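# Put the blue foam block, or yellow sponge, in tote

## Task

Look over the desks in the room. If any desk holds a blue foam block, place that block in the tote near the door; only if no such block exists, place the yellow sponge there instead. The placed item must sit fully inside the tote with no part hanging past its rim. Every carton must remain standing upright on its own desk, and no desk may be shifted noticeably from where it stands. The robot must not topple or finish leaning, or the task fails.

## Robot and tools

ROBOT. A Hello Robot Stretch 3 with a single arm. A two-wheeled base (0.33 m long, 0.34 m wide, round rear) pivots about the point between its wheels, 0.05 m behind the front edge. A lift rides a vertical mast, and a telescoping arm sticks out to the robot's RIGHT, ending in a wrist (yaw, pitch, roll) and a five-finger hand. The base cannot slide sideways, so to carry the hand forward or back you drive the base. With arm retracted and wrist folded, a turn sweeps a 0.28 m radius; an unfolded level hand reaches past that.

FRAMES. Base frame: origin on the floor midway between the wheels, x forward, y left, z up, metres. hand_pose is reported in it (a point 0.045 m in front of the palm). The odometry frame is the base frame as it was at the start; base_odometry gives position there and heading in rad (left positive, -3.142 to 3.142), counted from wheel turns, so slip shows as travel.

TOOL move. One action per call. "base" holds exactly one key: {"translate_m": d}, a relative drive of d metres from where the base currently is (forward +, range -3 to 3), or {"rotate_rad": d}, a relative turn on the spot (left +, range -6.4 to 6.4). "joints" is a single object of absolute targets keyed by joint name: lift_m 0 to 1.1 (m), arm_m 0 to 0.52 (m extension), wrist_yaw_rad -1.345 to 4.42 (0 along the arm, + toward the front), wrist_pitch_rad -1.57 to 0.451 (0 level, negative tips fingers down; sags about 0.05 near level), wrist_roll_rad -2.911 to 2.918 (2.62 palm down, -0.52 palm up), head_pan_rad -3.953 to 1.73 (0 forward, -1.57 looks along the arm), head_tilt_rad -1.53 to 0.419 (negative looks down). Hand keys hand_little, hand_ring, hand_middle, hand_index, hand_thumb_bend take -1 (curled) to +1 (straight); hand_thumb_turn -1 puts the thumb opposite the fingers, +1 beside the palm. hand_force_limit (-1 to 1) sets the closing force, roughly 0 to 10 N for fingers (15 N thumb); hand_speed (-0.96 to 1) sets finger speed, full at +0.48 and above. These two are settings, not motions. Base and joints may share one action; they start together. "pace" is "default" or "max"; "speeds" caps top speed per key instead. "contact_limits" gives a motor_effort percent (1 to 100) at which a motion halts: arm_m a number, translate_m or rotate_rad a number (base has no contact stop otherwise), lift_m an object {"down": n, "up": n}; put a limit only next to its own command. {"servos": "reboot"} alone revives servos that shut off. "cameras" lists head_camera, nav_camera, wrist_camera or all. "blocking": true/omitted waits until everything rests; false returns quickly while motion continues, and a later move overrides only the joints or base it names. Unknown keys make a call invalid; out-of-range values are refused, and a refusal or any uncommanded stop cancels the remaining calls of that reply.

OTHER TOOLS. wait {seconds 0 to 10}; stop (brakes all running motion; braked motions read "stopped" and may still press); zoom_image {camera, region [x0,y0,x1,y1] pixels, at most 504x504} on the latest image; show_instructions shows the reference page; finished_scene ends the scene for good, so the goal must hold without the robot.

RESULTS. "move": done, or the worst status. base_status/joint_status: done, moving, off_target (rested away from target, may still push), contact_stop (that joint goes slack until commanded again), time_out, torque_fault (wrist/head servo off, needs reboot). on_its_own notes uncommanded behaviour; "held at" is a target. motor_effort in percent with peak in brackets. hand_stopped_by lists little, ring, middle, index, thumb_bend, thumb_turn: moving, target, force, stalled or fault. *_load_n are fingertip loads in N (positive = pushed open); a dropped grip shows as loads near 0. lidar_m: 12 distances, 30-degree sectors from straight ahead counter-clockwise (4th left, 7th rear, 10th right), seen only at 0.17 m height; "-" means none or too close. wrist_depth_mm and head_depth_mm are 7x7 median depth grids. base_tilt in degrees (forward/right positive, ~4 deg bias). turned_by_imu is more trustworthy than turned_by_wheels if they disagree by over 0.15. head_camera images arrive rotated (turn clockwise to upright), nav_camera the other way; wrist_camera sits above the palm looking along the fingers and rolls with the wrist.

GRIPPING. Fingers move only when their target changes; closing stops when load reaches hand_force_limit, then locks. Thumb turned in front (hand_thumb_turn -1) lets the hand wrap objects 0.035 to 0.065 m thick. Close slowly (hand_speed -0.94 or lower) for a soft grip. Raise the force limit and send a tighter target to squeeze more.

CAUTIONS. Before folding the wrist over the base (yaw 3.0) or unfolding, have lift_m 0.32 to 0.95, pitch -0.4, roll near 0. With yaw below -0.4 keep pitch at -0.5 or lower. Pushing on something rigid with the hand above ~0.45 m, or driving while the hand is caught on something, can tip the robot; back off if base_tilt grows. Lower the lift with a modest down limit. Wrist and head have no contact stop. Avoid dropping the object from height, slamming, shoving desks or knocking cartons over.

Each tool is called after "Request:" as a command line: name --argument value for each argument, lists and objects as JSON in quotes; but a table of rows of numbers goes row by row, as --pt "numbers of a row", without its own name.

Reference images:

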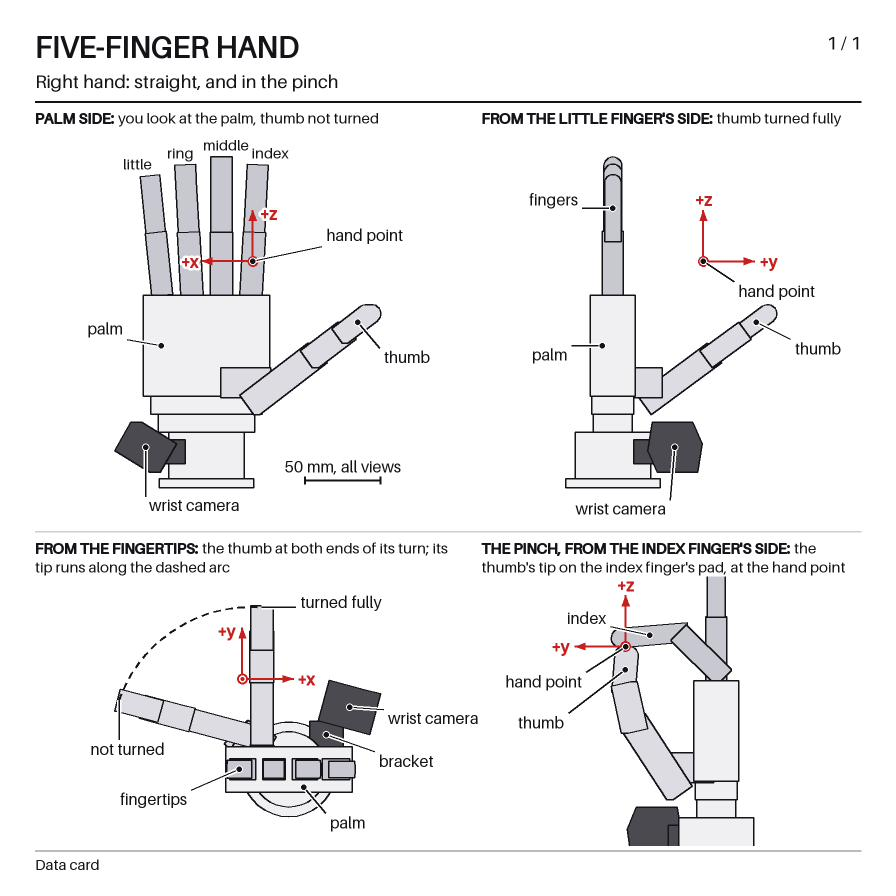

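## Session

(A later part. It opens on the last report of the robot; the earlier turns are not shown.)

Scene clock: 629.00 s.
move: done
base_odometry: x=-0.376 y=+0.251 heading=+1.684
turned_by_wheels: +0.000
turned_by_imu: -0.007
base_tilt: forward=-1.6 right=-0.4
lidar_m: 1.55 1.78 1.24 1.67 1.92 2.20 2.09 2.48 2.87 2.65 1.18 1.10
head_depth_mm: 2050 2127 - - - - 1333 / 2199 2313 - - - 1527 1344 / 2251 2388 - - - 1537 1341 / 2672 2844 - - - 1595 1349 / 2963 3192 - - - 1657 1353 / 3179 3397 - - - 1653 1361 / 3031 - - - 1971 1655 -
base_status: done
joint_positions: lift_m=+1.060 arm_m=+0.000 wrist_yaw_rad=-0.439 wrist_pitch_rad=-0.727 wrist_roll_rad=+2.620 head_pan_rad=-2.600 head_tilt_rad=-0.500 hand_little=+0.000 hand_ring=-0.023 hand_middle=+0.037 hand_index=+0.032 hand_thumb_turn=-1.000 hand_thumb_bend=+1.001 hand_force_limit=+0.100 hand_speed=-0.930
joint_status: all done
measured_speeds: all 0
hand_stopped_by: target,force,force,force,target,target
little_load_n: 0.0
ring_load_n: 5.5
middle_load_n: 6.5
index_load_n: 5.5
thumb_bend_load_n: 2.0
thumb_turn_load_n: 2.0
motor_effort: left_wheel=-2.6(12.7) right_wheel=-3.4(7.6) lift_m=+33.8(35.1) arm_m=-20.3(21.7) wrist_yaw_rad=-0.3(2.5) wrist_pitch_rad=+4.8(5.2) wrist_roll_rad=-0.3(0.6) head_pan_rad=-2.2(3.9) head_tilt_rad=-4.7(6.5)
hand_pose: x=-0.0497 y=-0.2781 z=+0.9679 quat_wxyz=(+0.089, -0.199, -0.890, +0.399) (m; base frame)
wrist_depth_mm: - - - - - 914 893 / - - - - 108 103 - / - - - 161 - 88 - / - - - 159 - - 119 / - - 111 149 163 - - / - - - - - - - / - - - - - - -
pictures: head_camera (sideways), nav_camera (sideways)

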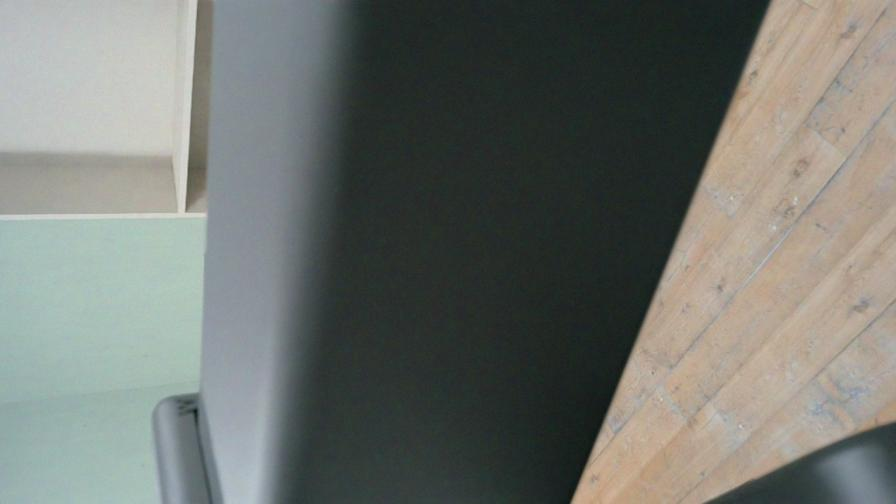

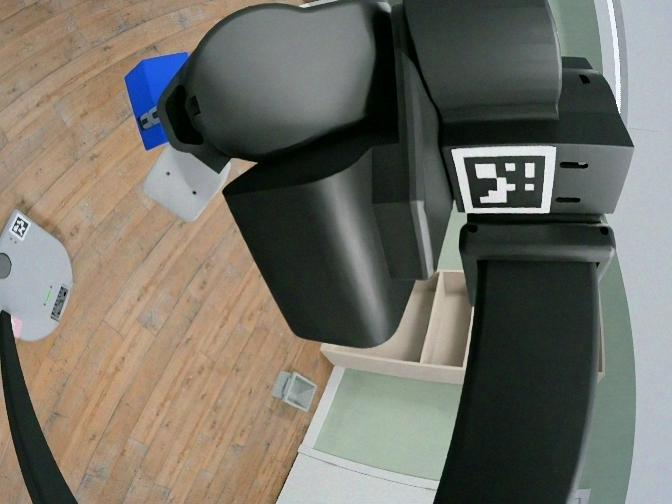

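Request:
move --base '{"translate_m": -1.15}' --joints '{"lift_m": 0.6, "head_pan_rad": -3.1, "head_tilt_rad": -0.6}' --cameras '["head_camera", "nav_camera"]'

Scene clock: 649.00 s.
move: done
base_odometry: x=-0.245 y=-0.891 heading=+1.684
turned_by_wheels: +0.000
turned_by_imu: -0.006
base_tilt: forward=-1.8 right=-0.2
lidar_m: 2.23 1.98 1.50 1.95 1.27 1.08 1.10 0.98 1.56 2.68 3.12 2.26
head_depth_mm: 899 982 1079 1199 1341 1451 1252 / 916 1005 1116 1253 1413 1499 1255 / 941 1038 1149 1289 1468 1503 1233 / 966 1057 1188 1328 1532 1503 1236 / 991 1088 1218 1378 1579 1509 1266 / 1013 1122 1215 1321 1378 1435 1273 / 943 978 1012 1107 1585 1443 1278
base_status: done
joint_positions: lift_m=+0.600 arm_m=+0.000 wrist_yaw_rad=-0.439 wrist_pitch_rad=-0.727 wrist_roll_rad=+2.620 head_pan_rad=-3.100 head_tilt_rad=-0.601 hand_little=+0.000 hand_ring=-0.023 hand_middle=+0.037 hand_index=+0.032 hand_thumb_turn=-1.000 hand_thumb_bend=+1.001 hand_force_limit=+0.100 hand_speed=-0.930
joint_status: all done
measured_speeds: all 0
hand_stopped_by: target,force,force,force,target,target
little_load_n: 0.0
ring_load_n: 5.5
middle_load_n: 6.5
index_load_n: 6.0
thumb_bend_load_n: 2.0
thumb_turn_load_n: 2.0
motor_effort: left_wheel=-6.8(11.6) right_wheel=+1.3(8.6) lift_m=+34.1(35.1) arm_m=-19.1(20.4) wrist_yaw_rad=-1.2(2.4) wrist_pitch_rad=+4.5(5.3) wrist_roll_rad=-0.3(0.6) head_pan_rad=+2.9(3.8) head_tilt_rad=-1.9(6.3)
hand_pose: x=-0.0497 y=-0.2781 z=+0.5079 quat_wxyz=(+0.089, -0.199, -0.890, +0.399) (m; base frame)
wrist_depth_mm: 803 818 721 649 589 529 516 / - 950 848 754 108 103 559 / - - - 161 - 88 581 / - - - 159 - - 119 / - - 111 149 163 - 827 / - - - - - - - / - - - - - - -
pictures: head_camera (sideways), nav_camera (sideways)

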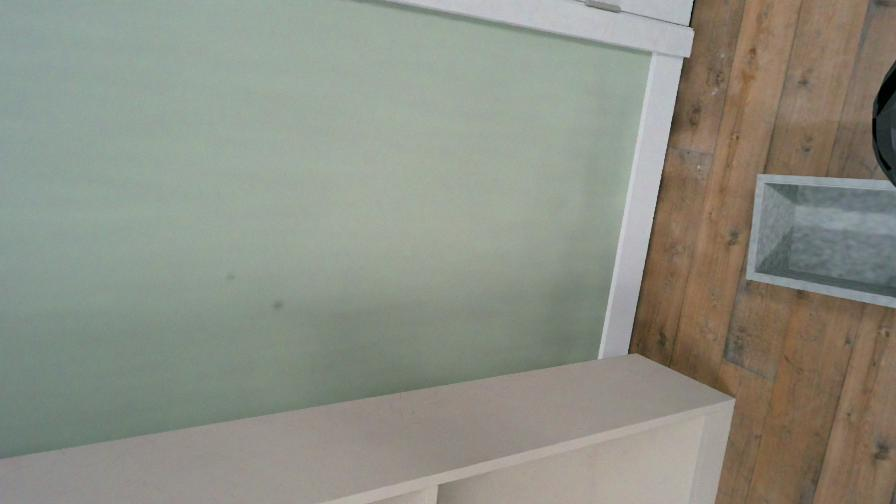

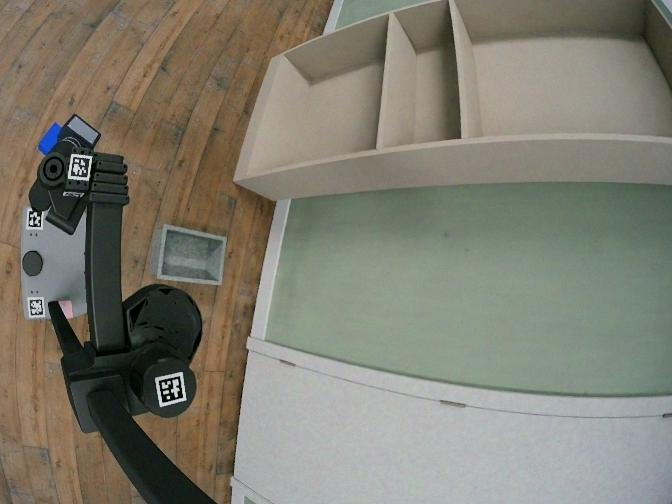

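Request:
move --base '{"rotate_rad": -1.556}' --joints '{"wrist_yaw_rad": 0.0, "head_pan_rad": -1.57, "head_tilt_rad": -0.9}' --cameras '["head_camera", "nav_camera"]'

Scene clock: 675.23 s.
move: done
base_odometry: x=-0.245 y=-0.891 heading=+0.129
turned_by_wheels: -1.556
turned_by_imu: -1.548
base_tilt: forward=-1.6 right=-0.1
lidar_m: 2.37 3.10 2.31 2.23 2.27 1.50 1.95 1.26 1.08 1.11 0.98 1.56
head_depth_mm: 954 1090 1270 1524 1424 1254 394 / 975 1121 1322 1555 1437 1264 409 / 999 1148 1356 1587 1440 691 438 / 1022 1185 1400 1625 1411 731 1085 / 1045 1212 1453 1643 1441 1247 1137 / 1074 1239 1400 1551 1445 1283 1134 / 1011 1061 1188 1539 1452 1274 1138
base_status: done
joint_positions: lift_m=+0.600 arm_m=+0.000 wrist_yaw_rad=-0.002 wrist_pitch_rad=-0.727 wrist_roll_rad=+2.620 head_pan_rad=-1.562 head_tilt_rad=-0.900 hand_little=+0.000 hand_ring=-0.023 hand_middle=+0.037 hand_index=+0.032 hand_thumb_turn=-1.000 hand_thumb_bend=+1.001 hand_force_limit=+0.100 hand_speed=-0.930
joint_status: all done
measured_speeds: all 0
hand_stopped_by: target,force,force,force,target,target
little_load_n: 0.0
ring_load_n: 5.5
middle_load_n: 6.5
index_load_n: 6.0
thumb_bend_load_n: 2.5
thumb_turn_load_n: 1.5
motor_effort: left_wheel=+8.3(13.1) right_wheel=-7.6(10.7) lift_m=+33.9(34.4) arm_m=-21.7(22.0) wrist_yaw_rad=+2.0(3.8) wrist_pitch_rad=+5.1(5.1) wrist_roll_rad=-0.5(0.5) head_pan_rad=-1.4(4.4) head_tilt_rad=-7.7(9.1)
hand_pose: x=+0.0092 y=-0.2776 z=+0.5079 quat_wxyz=(+0.000, -0.002, -0.912, +0.409) (m; base frame)
wrist_depth_mm: 863 795 720 655 568 529 513 / - 896 843 751 108 103 561 / - 882 - 160 - 88 584 / - - - 159 - - 119 / 712 - 108 149 163 - 847 / - - - - - - - / - - - - - - -
pictures: head_camera (sideways), nav_camera (sideways)

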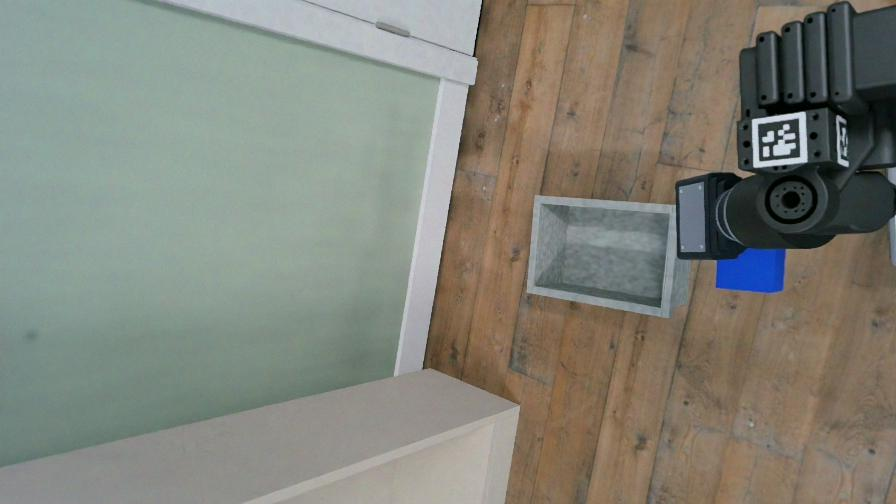

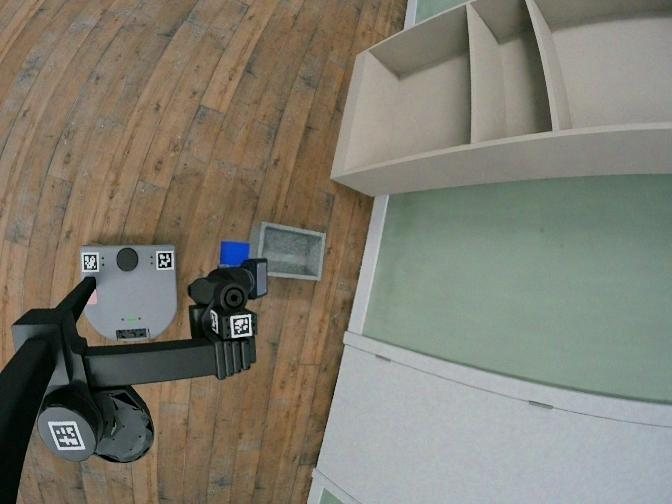

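Request:
move --base '{"translate_m": 0.005}' --joints '{"wrist_yaw_rad": -0.1, "arm_m": 0.375, "lift_m": 0.42}' --cameras '["head_camera", "nav_camera", "wrist_camera"]'

Scene clock: 700.80 s.
move: done
base_odometry: x=-0.240 y=-0.891 heading=+0.129
turned_by_wheels: +0.000
turned_by_imu: +0.000
base_tilt: forward=-1.5 right=-0.2
lidar_m: 2.37 3.09 2.40 2.22 2.27 1.51 1.96 1.26 1.09 1.11 0.98 1.56
head_depth_mm: 960 1091 1270 1529 1433 1266 1125 / 976 1127 1318 1552 1404 660 568 / 996 1153 1365 1538 825 1223 1131 / 1020 1177 1407 1635 1392 1243 1129 / 1043 1223 1451 1636 1423 1252 1133 / 1067 1248 1407 1547 1455 1274 1132 / 1019 1065 1192 1521 1461 1270 1139
base_status: done
joint_positions: lift_m=+0.420 arm_m=+0.375 wrist_yaw_rad=-0.098 wrist_pitch_rad=-0.728 wrist_roll_rad=+2.620 head_pan_rad=-1.570 head_tilt_rad=-0.900 hand_little=+0.000 hand_ring=-0.023 hand_middle=+0.037 hand_index=+0.032 hand_thumb_turn=-1.000 hand_thumb_bend=+1.001 hand_force_limit=+0.100 hand_speed=-0.930
joint_status: all done
measured_speeds: all 0
hand_stopped_by: target,force,force,force,target,target
little_load_n: 0.0
ring_load_n: 5.5
middle_load_n: 6.5
index_load_n: 6.0
thumb_bend_load_n: 2.5
thumb_turn_load_n: 2.0
motor_effort: left_wheel=+5.4(10.9) right_wheel=+0.1(4.9) lift_m=+27.9(32.0) arm_m=+22.3(25.3) wrist_yaw_rad=-2.1(4.5) wrist_pitch_rad=+5.1(5.5) wrist_roll_rad=-0.2(0.5) head_pan_rad=-2.5(3.2) head_tilt_rad=-7.4(8.3)
hand_pose: x=-0.0035 y=-0.6547 z=+0.3278 quat_wxyz=(+0.020, -0.045, -0.912, +0.408) (m; base frame)
wrist_depth_mm: - 568 508 467 - - 343 / - 594 594 537 108 103 393 / - - 636 161 - 88 414 / - - - 160 - - 119 / - - 108 149 163 - 524 / - - - - - - 527 / - - - - - - -
pictures: head_camera (sideways), nav_camera (sideways), wrist_camera

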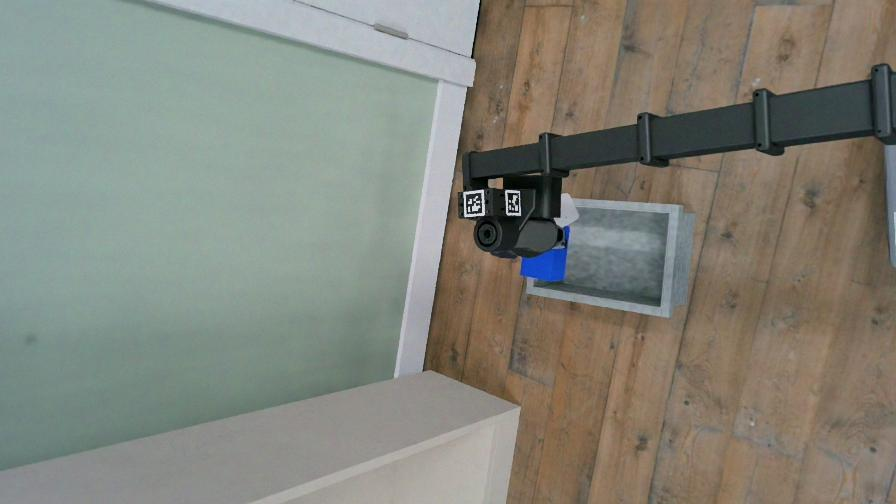

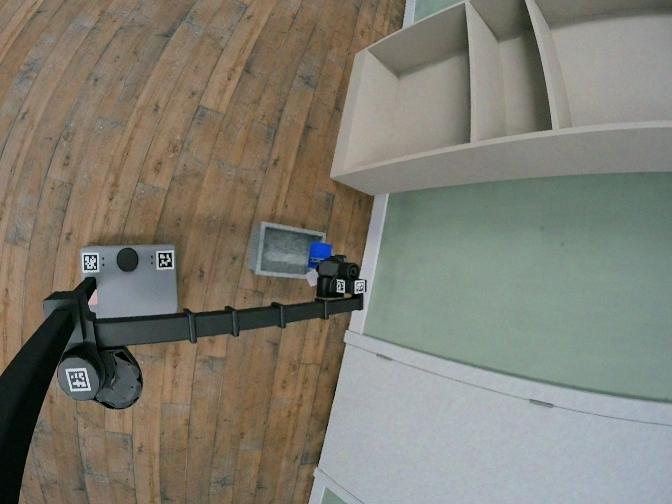

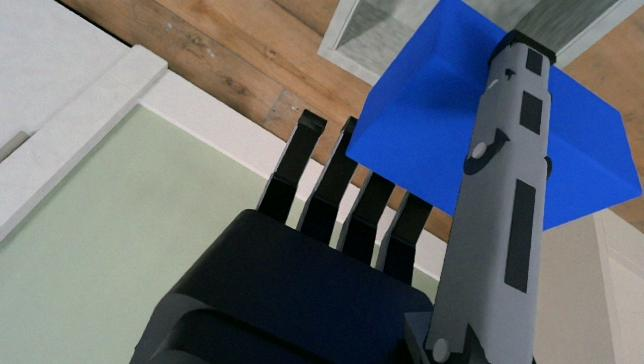

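Request:
move --joints '{"lift_m": 0.23}' --contact_limits '{"lift_m": {"down": 15}}' --cameras '["head_camera", "wrist_camera"]'

Request:
zoom_image --camera "head_camera" --region '[500, 140, 740, 340]'

Scene clock: 712.80 s.
move: done
base_odometry: x=-0.240 y=-0.891 heading=+0.129
turned_by_wheels: +0.000
turned_by_imu: +0.000
base_tilt: forward=-1.6 right=-0.2
lidar_m: 2.38 3.08 2.40 2.23 2.28 1.51 1.96 1.26 1.09 1.11 0.98 1.56
head_depth_mm: 952 1091 1272 1523 1438 1256 1124 / 974 1119 1318 1567 1445 1260 1095 / 995 1152 1360 1602 987 1208 1107 / 1022 1181 1408 1630 1363 1249 1132 / 1044 1214 1446 1645 1424 1250 1140 / 1067 1232 1409 1545 1454 1274 1134 / 1018 1069 1193 1518 1449 1275 1140
base_status: not commanded
joint_positions: lift_m=+0.230 arm_m=+0.375 wrist_yaw_rad=-0.098 wrist_pitch_rad=-0.728 wrist_roll_rad=+2.620 head_pan_rad=-1.570 head_tilt_rad=-0.900 hand_little=+0.000 hand_ring=-0.023 hand_middle=+0.037 hand_index=+0.032 hand_thumb_turn=-1.000 hand_thumb_bend=+1.001 hand_force_limit=+0.100 hand_speed=-0.930
joint_status: all done
measured_speeds: all 0
hand_stopped_by: target,force,force,force,target,target
little_load_n: 0.5
ring_load_n: 5.5
middle_load_n: 6.5
index_load_n: 5.5
thumb_bend_load_n: 2.5
thumb_turn_load_n: 2.0
motor_effort: left_wheel=+6.2(6.2) right_wheel=+0.0(0.5) lift_m=+27.5(30.2) arm_m=+19.8(22.6) wrist_yaw_rad=-2.3(3.1) wrist_pitch_rad=+5.3(5.5) wrist_roll_rad=-0.3(0.5) head_pan_rad=-3.1(3.1) head_tilt_rad=-6.4(8.0)
contact_limits: lift_m down 15 (down: maximum 72; up: maximum 65)
hand_pose: x=-0.0035 y=-0.6547 z=+0.1378 quat_wxyz=(+0.020, -0.045, -0.912, +0.408) (m; base frame)
wrist_depth_mm: 361 322 292 135 - 204 201 / 439 380 340 162 108 103 217 / 495 466 398 160 - 88 - / - 534 492 160 - - 117 / - - 108 149 164 - 180 / - - - - - - 397 / - - - - - - 426
pictures: head_camera (sideways), wrist_camera

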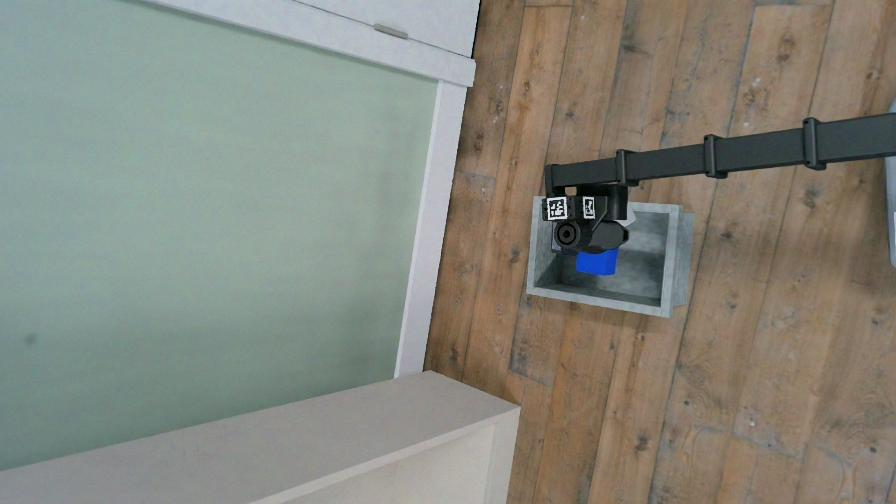

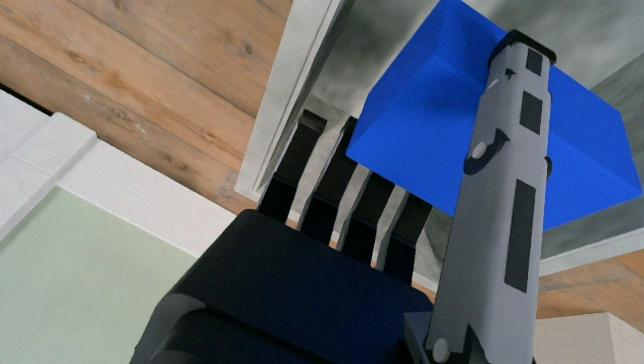

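Scaled by 2.100 from the camera's 896x504 image, which has a finer 1280x720 frame.

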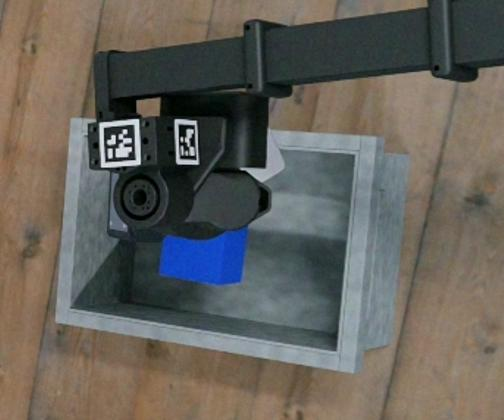

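Request:
move --base '{"translate_m": 0.012}'

Request:
move --joints '{"lift_m": 0.185}' --contact_limits '{"lift_m": {"down": 13}}' --speeds '{"lift_m": 0.05}' --cameras '["head_camera", "wrist_camera"]'

Request:
zoom_image --camera "head_camera" --region '[500, 140, 740, 340]'

Scene clock: 725.37 s.
move: done
base_odometry: x=-0.229 y=-0.889 heading=+0.129
turned_by_wheels: +0.000
turned_by_imu: +0.000
base_tilt: forward=-1.7 right=-0.2
lidar_m: 2.36 3.10 2.05 2.23 2.28 1.52 1.97 1.26 1.09 1.11 0.98 1.55
head_depth_mm: 957 1091 1272 1519 1433 1251 1125 / 978 1121 1334 1562 1431 1264 1093 / 998 1154 1368 1601 982 1214 1118 / 1024 1187 1405 1635 1355 1243 1134 / 1047 1216 1451 1642 1455 1272 1128 / 1066 1223 1398 1509 1446 1276 1137 / 994 1046 1193 1553 1458 1276 1140
base_status: done
joint_positions: lift_m=+0.230 arm_m=+0.375 wrist_yaw_rad=-0.098 wrist_pitch_rad=-0.728 wrist_roll_rad=+2.620 head_pan_rad=-1.570 head_tilt_rad=-0.900 hand_little=+0.000 hand_ring=-0.023 hand_middle=+0.037 hand_index=+0.032 hand_thumb_turn=-1.000 hand_thumb_bend=+1.001 hand_force_limit=+0.100 hand_speed=-0.930
joint_status: not commanded
measured_speeds: all 0
hand_stopped_by: target,force,force,force,target,target
little_load_n: 0.0
ring_load_n: 5.5
middle_load_n: 6.5
index_load_n: 6.0
thumb_bend_load_n: 2.5
thumb_turn_load_n: 2.0
motor_effort: left_wheel=+4.1(8.6) right_wheel=+0.8(6.1) lift_m=+27.8(28.0) arm_m=+15.8(16.7) wrist_yaw_rad=-1.6(2.9) wrist_pitch_rad=+5.0(5.3) wrist_roll_rad=-0.1(0.5) head_pan_rad=-2.1(3.0) head_tilt_rad=-5.7(7.0)
contact_limits: lift_m down 15 (down: maximum 72; up: maximum 65)
hand_pose: x=-0.0035 y=-0.6547 z=+0.1378 quat_wxyz=(+0.020, -0.045, -0.912, +0.408) (m; base frame)
wrist_depth_mm: 362 322 292 178 - 205 201 / 441 382 331 - 108 103 - / 498 467 393 160 - 88 - / - 533 484 159 - - 117 / - - 108 149 164 - 319 / - - - - - - 400 / - - - - - - 427
pictures: none

Scene clock: 726.80 s.
move: done
base_odometry: x=-0.229 y=-0.889 heading=+0.129
turned_by_wheels: +0.000
turned_by_imu: +0.000
base_tilt: forward=-1.6 right=-0.2
lidar_m: 2.36 3.09 2.05 2.22 2.29 1.52 1.98 1.27 1.09 1.11 0.97 1.55
head_depth_mm: 956 1092 1269 1526 1432 1257 1121 / 978 1123 1334 1566 1435 1260 1115 / 1002 1155 1371 1581 1360 1222 1100 / 1022 1185 1405 1625 1372 1238 1133 / 1045 1216 1455 1650 1450 1268 1127 / 1070 1223 1402 1512 1448 1279 1137 / 993 1043 1182 1551 1463 1278 1137
base_status: not commanded
joint_positions: lift_m=+0.185 arm_m=+0.375 wrist_yaw_rad=-0.098 wrist_pitch_rad=-0.728 wrist_roll_rad=+2.620 head_pan_rad=-1.570 head_tilt_rad=-0.900 hand_little=+0.000 hand_ring=-0.023 hand_middle=+0.037 hand_index=+0.032 hand_thumb_turn=-1.000 hand_thumb_bend=+1.001 hand_force_limit=+0.100 hand_speed=-0.930
joint_status: all done
measured_speeds: all 0
hand_stopped_by: target,force,force,force,target,target
little_load_n: 0.0
ring_load_n: 5.5
middle_load_n: 6.5
index_load_n: 6.0
thumb_bend_load_n: 2.5
thumb_turn_load_n: 2.0
motor_effort: left_wheel=+4.2(5.1) right_wheel=+0.8(1.0) lift_m=+27.9(30.7) arm_m=+14.4(15.7) wrist_yaw_rad=-2.1(3.0) wrist_pitch_rad=+5.0(5.4) wrist_roll_rad=-0.3(0.5) head_pan_rad=-2.2(2.9) head_tilt_rad=-6.0(7.1)
contact_limits: lift_m down 13 (down: maximum 72; up: maximum 65)
hand_pose: x=-0.0035 y=-0.6547 z=+0.0928 quat_wxyz=(+0.020, -0.045, -0.912, +0.408) (m; base frame)
wrist_depth_mm: 291 266 - 201 189 168 162 / 358 310 109 231 108 103 177 / 446 389 134 160 - 88 - / 474 478 155 160 - - 117 / - - 114 150 163 - - / - - - - - - - / - - - - - - 392
pictures: head_camera (sideways), wrist_camera

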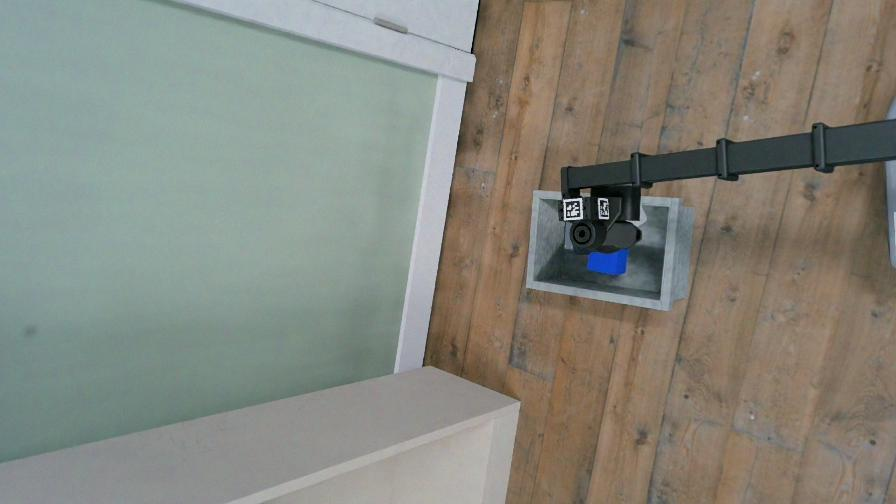

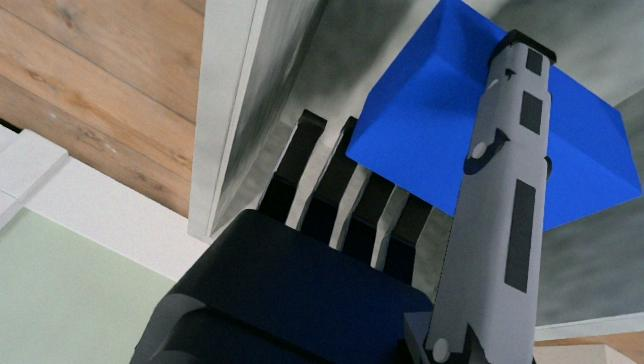

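Scaled by 2.100 from the camera's 896x504 image, which has a finer 1280x720 frame.

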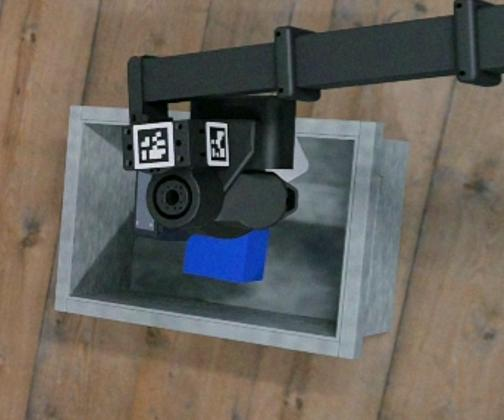

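Request:
move --joints '{"lift_m": 0.15}' --contact_limits '{"lift_m": {"down": 13}}' --speeds '{"lift_m": 0.04}' --cameras '["head_camera", "wrist_camera"]'

Request:
zoom_image --camera "head_camera" --region '[500, 140, 740, 340]'

Scene clock: 732.80 s.
move: done
base_odometry: x=-0.229 y=-0.889 heading=+0.129
turned_by_wheels: +0.000
turned_by_imu: +0.000
base_tilt: forward=-1.7 right=-0.4
lidar_m: 2.36 3.10 2.05 2.22 2.28 1.52 1.97 1.27 1.09 1.11 0.97 1.55
head_depth_mm: 956 1092 1277 1525 1432 1257 1125 / 981 1126 1325 1571 1431 1261 1126 / 999 1154 1369 1600 1384 1203 1093 / 1023 1190 1412 1628 1376 1248 1132 / 1050 1220 1454 1656 1453 1270 1131 / 1074 1227 1398 1510 1445 1274 1134 / 990 1045 1188 1549 1458 1275 1141
base_status: not commanded
joint_positions: lift_m=+0.150 arm_m=+0.375 wrist_yaw_rad=-0.098 wrist_pitch_rad=-0.728 wrist_roll_rad=+2.620 head_pan_rad=-1.570 head_tilt_rad=-0.900 hand_little=+0.000 hand_ring=-0.023 hand_middle=+0.037 hand_index=+0.032 hand_thumb_turn=-1.000 hand_thumb_bend=+1.001 hand_force_limit=+0.100 hand_speed=-0.930
joint_status: all done
measured_speeds: all 0
hand_stopped_by: target,force,force,force,target,target
little_load_n: 0.0
ring_load_n: 5.5
middle_load_n: 6.0
index_load_n: 6.0
thumb_bend_load_n: 2.5
thumb_turn_load_n: 2.0
motor_effort: left_wheel=+3.6(5.0) right_wheel=+0.9(1.1) lift_m=+27.4(30.3) arm_m=+9.4(11.2) wrist_yaw_rad=-2.3(3.3) wrist_pitch_rad=+4.9(5.3) wrist_roll_rad=-0.3(0.5) head_pan_rad=-1.4(2.9) head_tilt_rad=-5.0(6.6)
contact_limits: lift_m down 13 (down: maximum 72; up: maximum 65)
hand_pose: x=-0.0035 y=-0.6547 z=+0.0578 quat_wxyz=(+0.020, -0.045, -0.912, +0.408) (m; base frame)
wrist_depth_mm: - - - 167 157 137 133 / 309 - - 196 109 103 146 / 387 - - 162 - 88 119 / 447 - - 159 - - 117 / - - 108 150 164 - - / - - - - - - - / - - - - - - -
pictures: head_camera (sideways), wrist_camera

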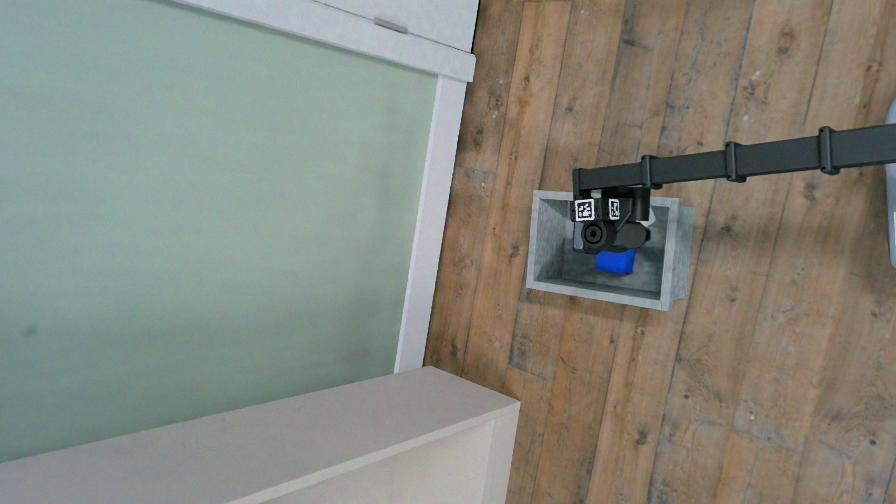

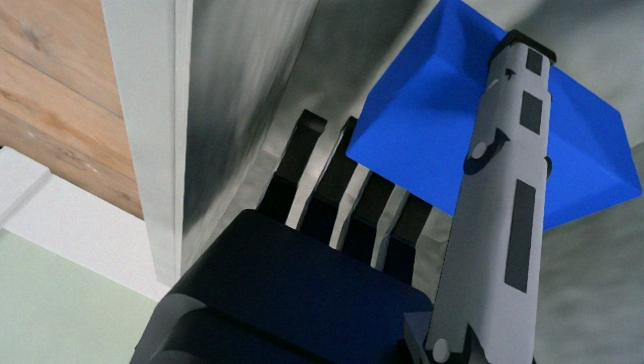

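Scaled by 2.100 from the camera's 896x504 image, which has a finer 1280x720 frame.

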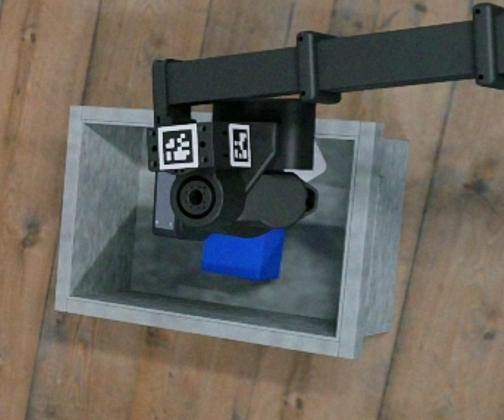

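Request:
move --joints '{"hand_index": 0.5, "hand_middle": 0.5, "hand_ring": 0.5, "hand_little": 0.5, "hand_speed": -0.85}' --cameras '["wrist_camera"]'

Request:
move --joints '{"lift_m": 0.45}' --speeds '{"lift_m": 0.08}' --cameras '["head_camera", "wrist_camera"]'

Request:
zoom_image --camera "head_camera" --region '[500, 140, 740, 340]'

Scene clock: 739.53 s.
move: done
base_odometry: x=-0.229 y=-0.889 heading=+0.129
turned_by_wheels: +0.000
turned_by_imu: +0.000
base_tilt: forward=-1.7 right=-0.1
lidar_m: 2.36 3.10 2.05 2.23 2.28 1.52 1.97 1.27 1.09 1.11 0.97 1.56
head_depth_mm: 954 1095 1274 1523 1432 1263 1127 / 978 1121 1323 1565 1436 1258 1127 / 1002 1155 1366 1600 1387 1201 1092 / 1023 1185 1411 1627 1383 1245 1127 / 1044 1217 1445 1641 1444 1268 1136 / 1070 1224 1397 1522 1456 1269 1132 / 993 1047 1187 1559 1461 1273 1133
base_status: not commanded
joint_positions: lift_m=+0.150 arm_m=+0.375 wrist_yaw_rad=-0.098 wrist_pitch_rad=-0.728 wrist_roll_rad=+2.620 head_pan_rad=-1.570 head_tilt_rad=-0.900 hand_little=+0.500 hand_ring=+0.500 hand_middle=+0.500 hand_index=+0.500 hand_thumb_turn=-1.000 hand_thumb_bend=+1.000 hand_force_limit=+0.100 hand_speed=-0.850
joint_status: all done
measured_speeds: all 0
hand_stopped_by: target,target,target,target,target,target
little_load_n: 0.0
ring_load_n: 0.0
middle_load_n: 0.0
index_load_n: 0.0
thumb_bend_load_n: 0.0
thumb_turn_load_n: 0.0
motor_effort: left_wheel=+4.0(5.2) right_wheel=+0.8(1.0) lift_m=+27.6(28.1) arm_m=+4.7(6.7) wrist_yaw_rad=-2.0(3.2) wrist_pitch_rad=+5.3(5.3) wrist_roll_rad=-0.3(0.5) head_pan_rad=-2.0(2.5) head_tilt_rad=-4.4(6.2)
contact_limits: lift_m down 13 (down: maximum 72; up: maximum 65)
hand_pose: x=-0.0035 y=-0.6547 z=+0.0578 quat_wxyz=(+0.020, -0.045, -0.912, +0.408) (m; base frame)
wrist_depth_mm: - - - 167 155 136 133 / 310 - - 196 - 103 143 / 387 - - 229 - 89 - / 453 - - 181 232 - - / - - 108 162 - - - / - - - - - - - / - - - - - - -
pictures: wrist_camera

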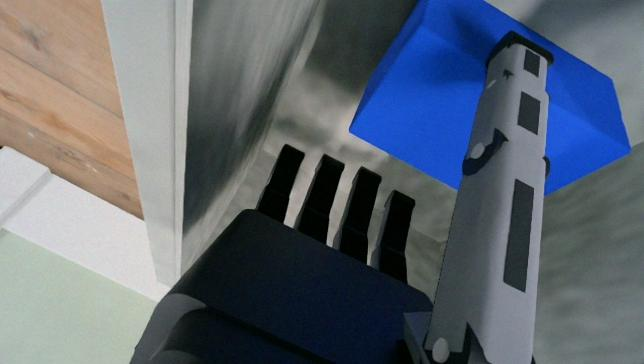

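Scene clock: 743.97 s.
move: done
base_odometry: x=-0.229 y=-0.889 heading=+0.129
turned_by_wheels: +0.000
turned_by_imu: +0.000
base_tilt: forward=-1.6 right=-0.3
lidar_m: 2.35 3.09 2.05 2.22 2.29 1.52 1.97 1.27 1.09 1.11 0.97 1.55
head_depth_mm: 960 1098 1271 1524 1427 1260 1122 / 978 1128 1329 1568 1410 623 542 / 997 1152 1362 809 932 1246 1130 / 1023 1190 1409 1609 1387 1246 1132 / 1046 1212 1463 1640 1449 1279 1129 / 1071 1224 1388 1505 1446 1272 1133 / 993 1044 1185 1559 1453 1280 1138
base_status: not commanded
joint_positions: lift_m=+0.450 arm_m=+0.375 wrist_yaw_rad=-0.098 wrist_pitch_rad=-0.728 wrist_roll_rad=+2.620 head_pan_rad=-1.570 head_tilt_rad=-0.900 hand_little=+0.500 hand_ring=+0.500 hand_middle=+0.500 hand_index=+0.500 hand_thumb_turn=-1.000 hand_thumb_bend=+1.000 hand_force_limit=+0.100 hand_speed=-0.850
joint_status: all done
measured_speeds: all 0
hand_stopped_by: target,target,target,target,target,target
little_load_n: 0.0
ring_load_n: 0.0
middle_load_n: 0.0
index_load_n: 0.0
thumb_bend_load_n: 0.0
thumb_turn_load_n: 0.0
motor_effort: left_wheel=+4.5(5.3) right_wheel=+0.7(1.0) lift_m=+34.2(37.7) arm_m=+0.0(5.0) wrist_yaw_rad=-2.2(3.1) wrist_pitch_rad=+5.1(5.3) wrist_roll_rad=-0.2(0.6) head_pan_rad=-1.5(2.6) head_tilt_rad=-4.6(6.1)
hand_pose: x=-0.0035 y=-0.6547 z=+0.3578 quat_wxyz=(+0.020, -0.045, -0.912, +0.408) (m; base frame)
wrist_depth_mm: - 600 549 504 - - 386 / - 590 625 565 395 102 429 / - - 644 649 598 89 481 / - - - 181 676 - 536 / - - 108 162 - - 528 / - - - - - - 568 / - - - - - - -
pictures: head_camera (sideways), wrist_camera

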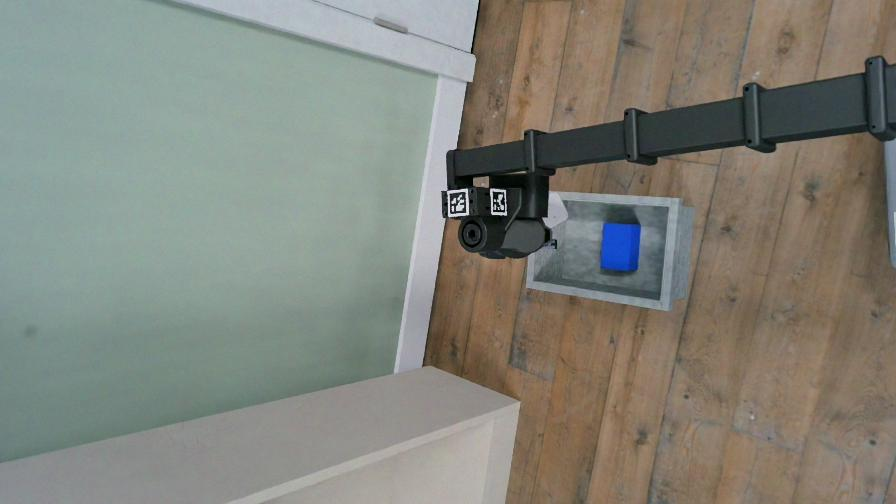

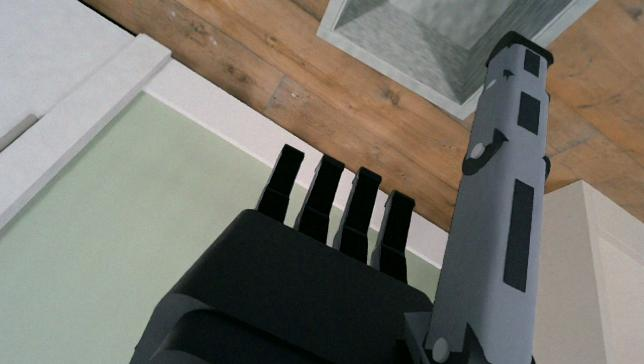

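Scaled by 2.100 from the camera's 896x504 image, which has a finer 1280x720 frame.

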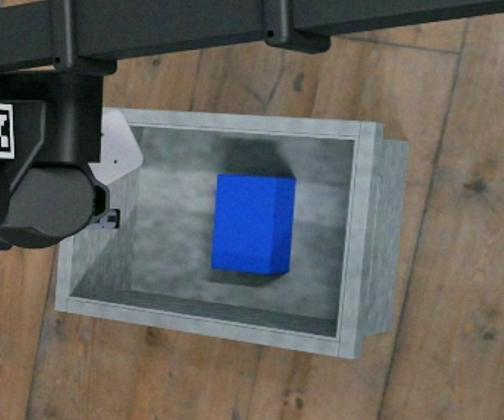

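Request:
finished_scene

The scene is finished: the task was done.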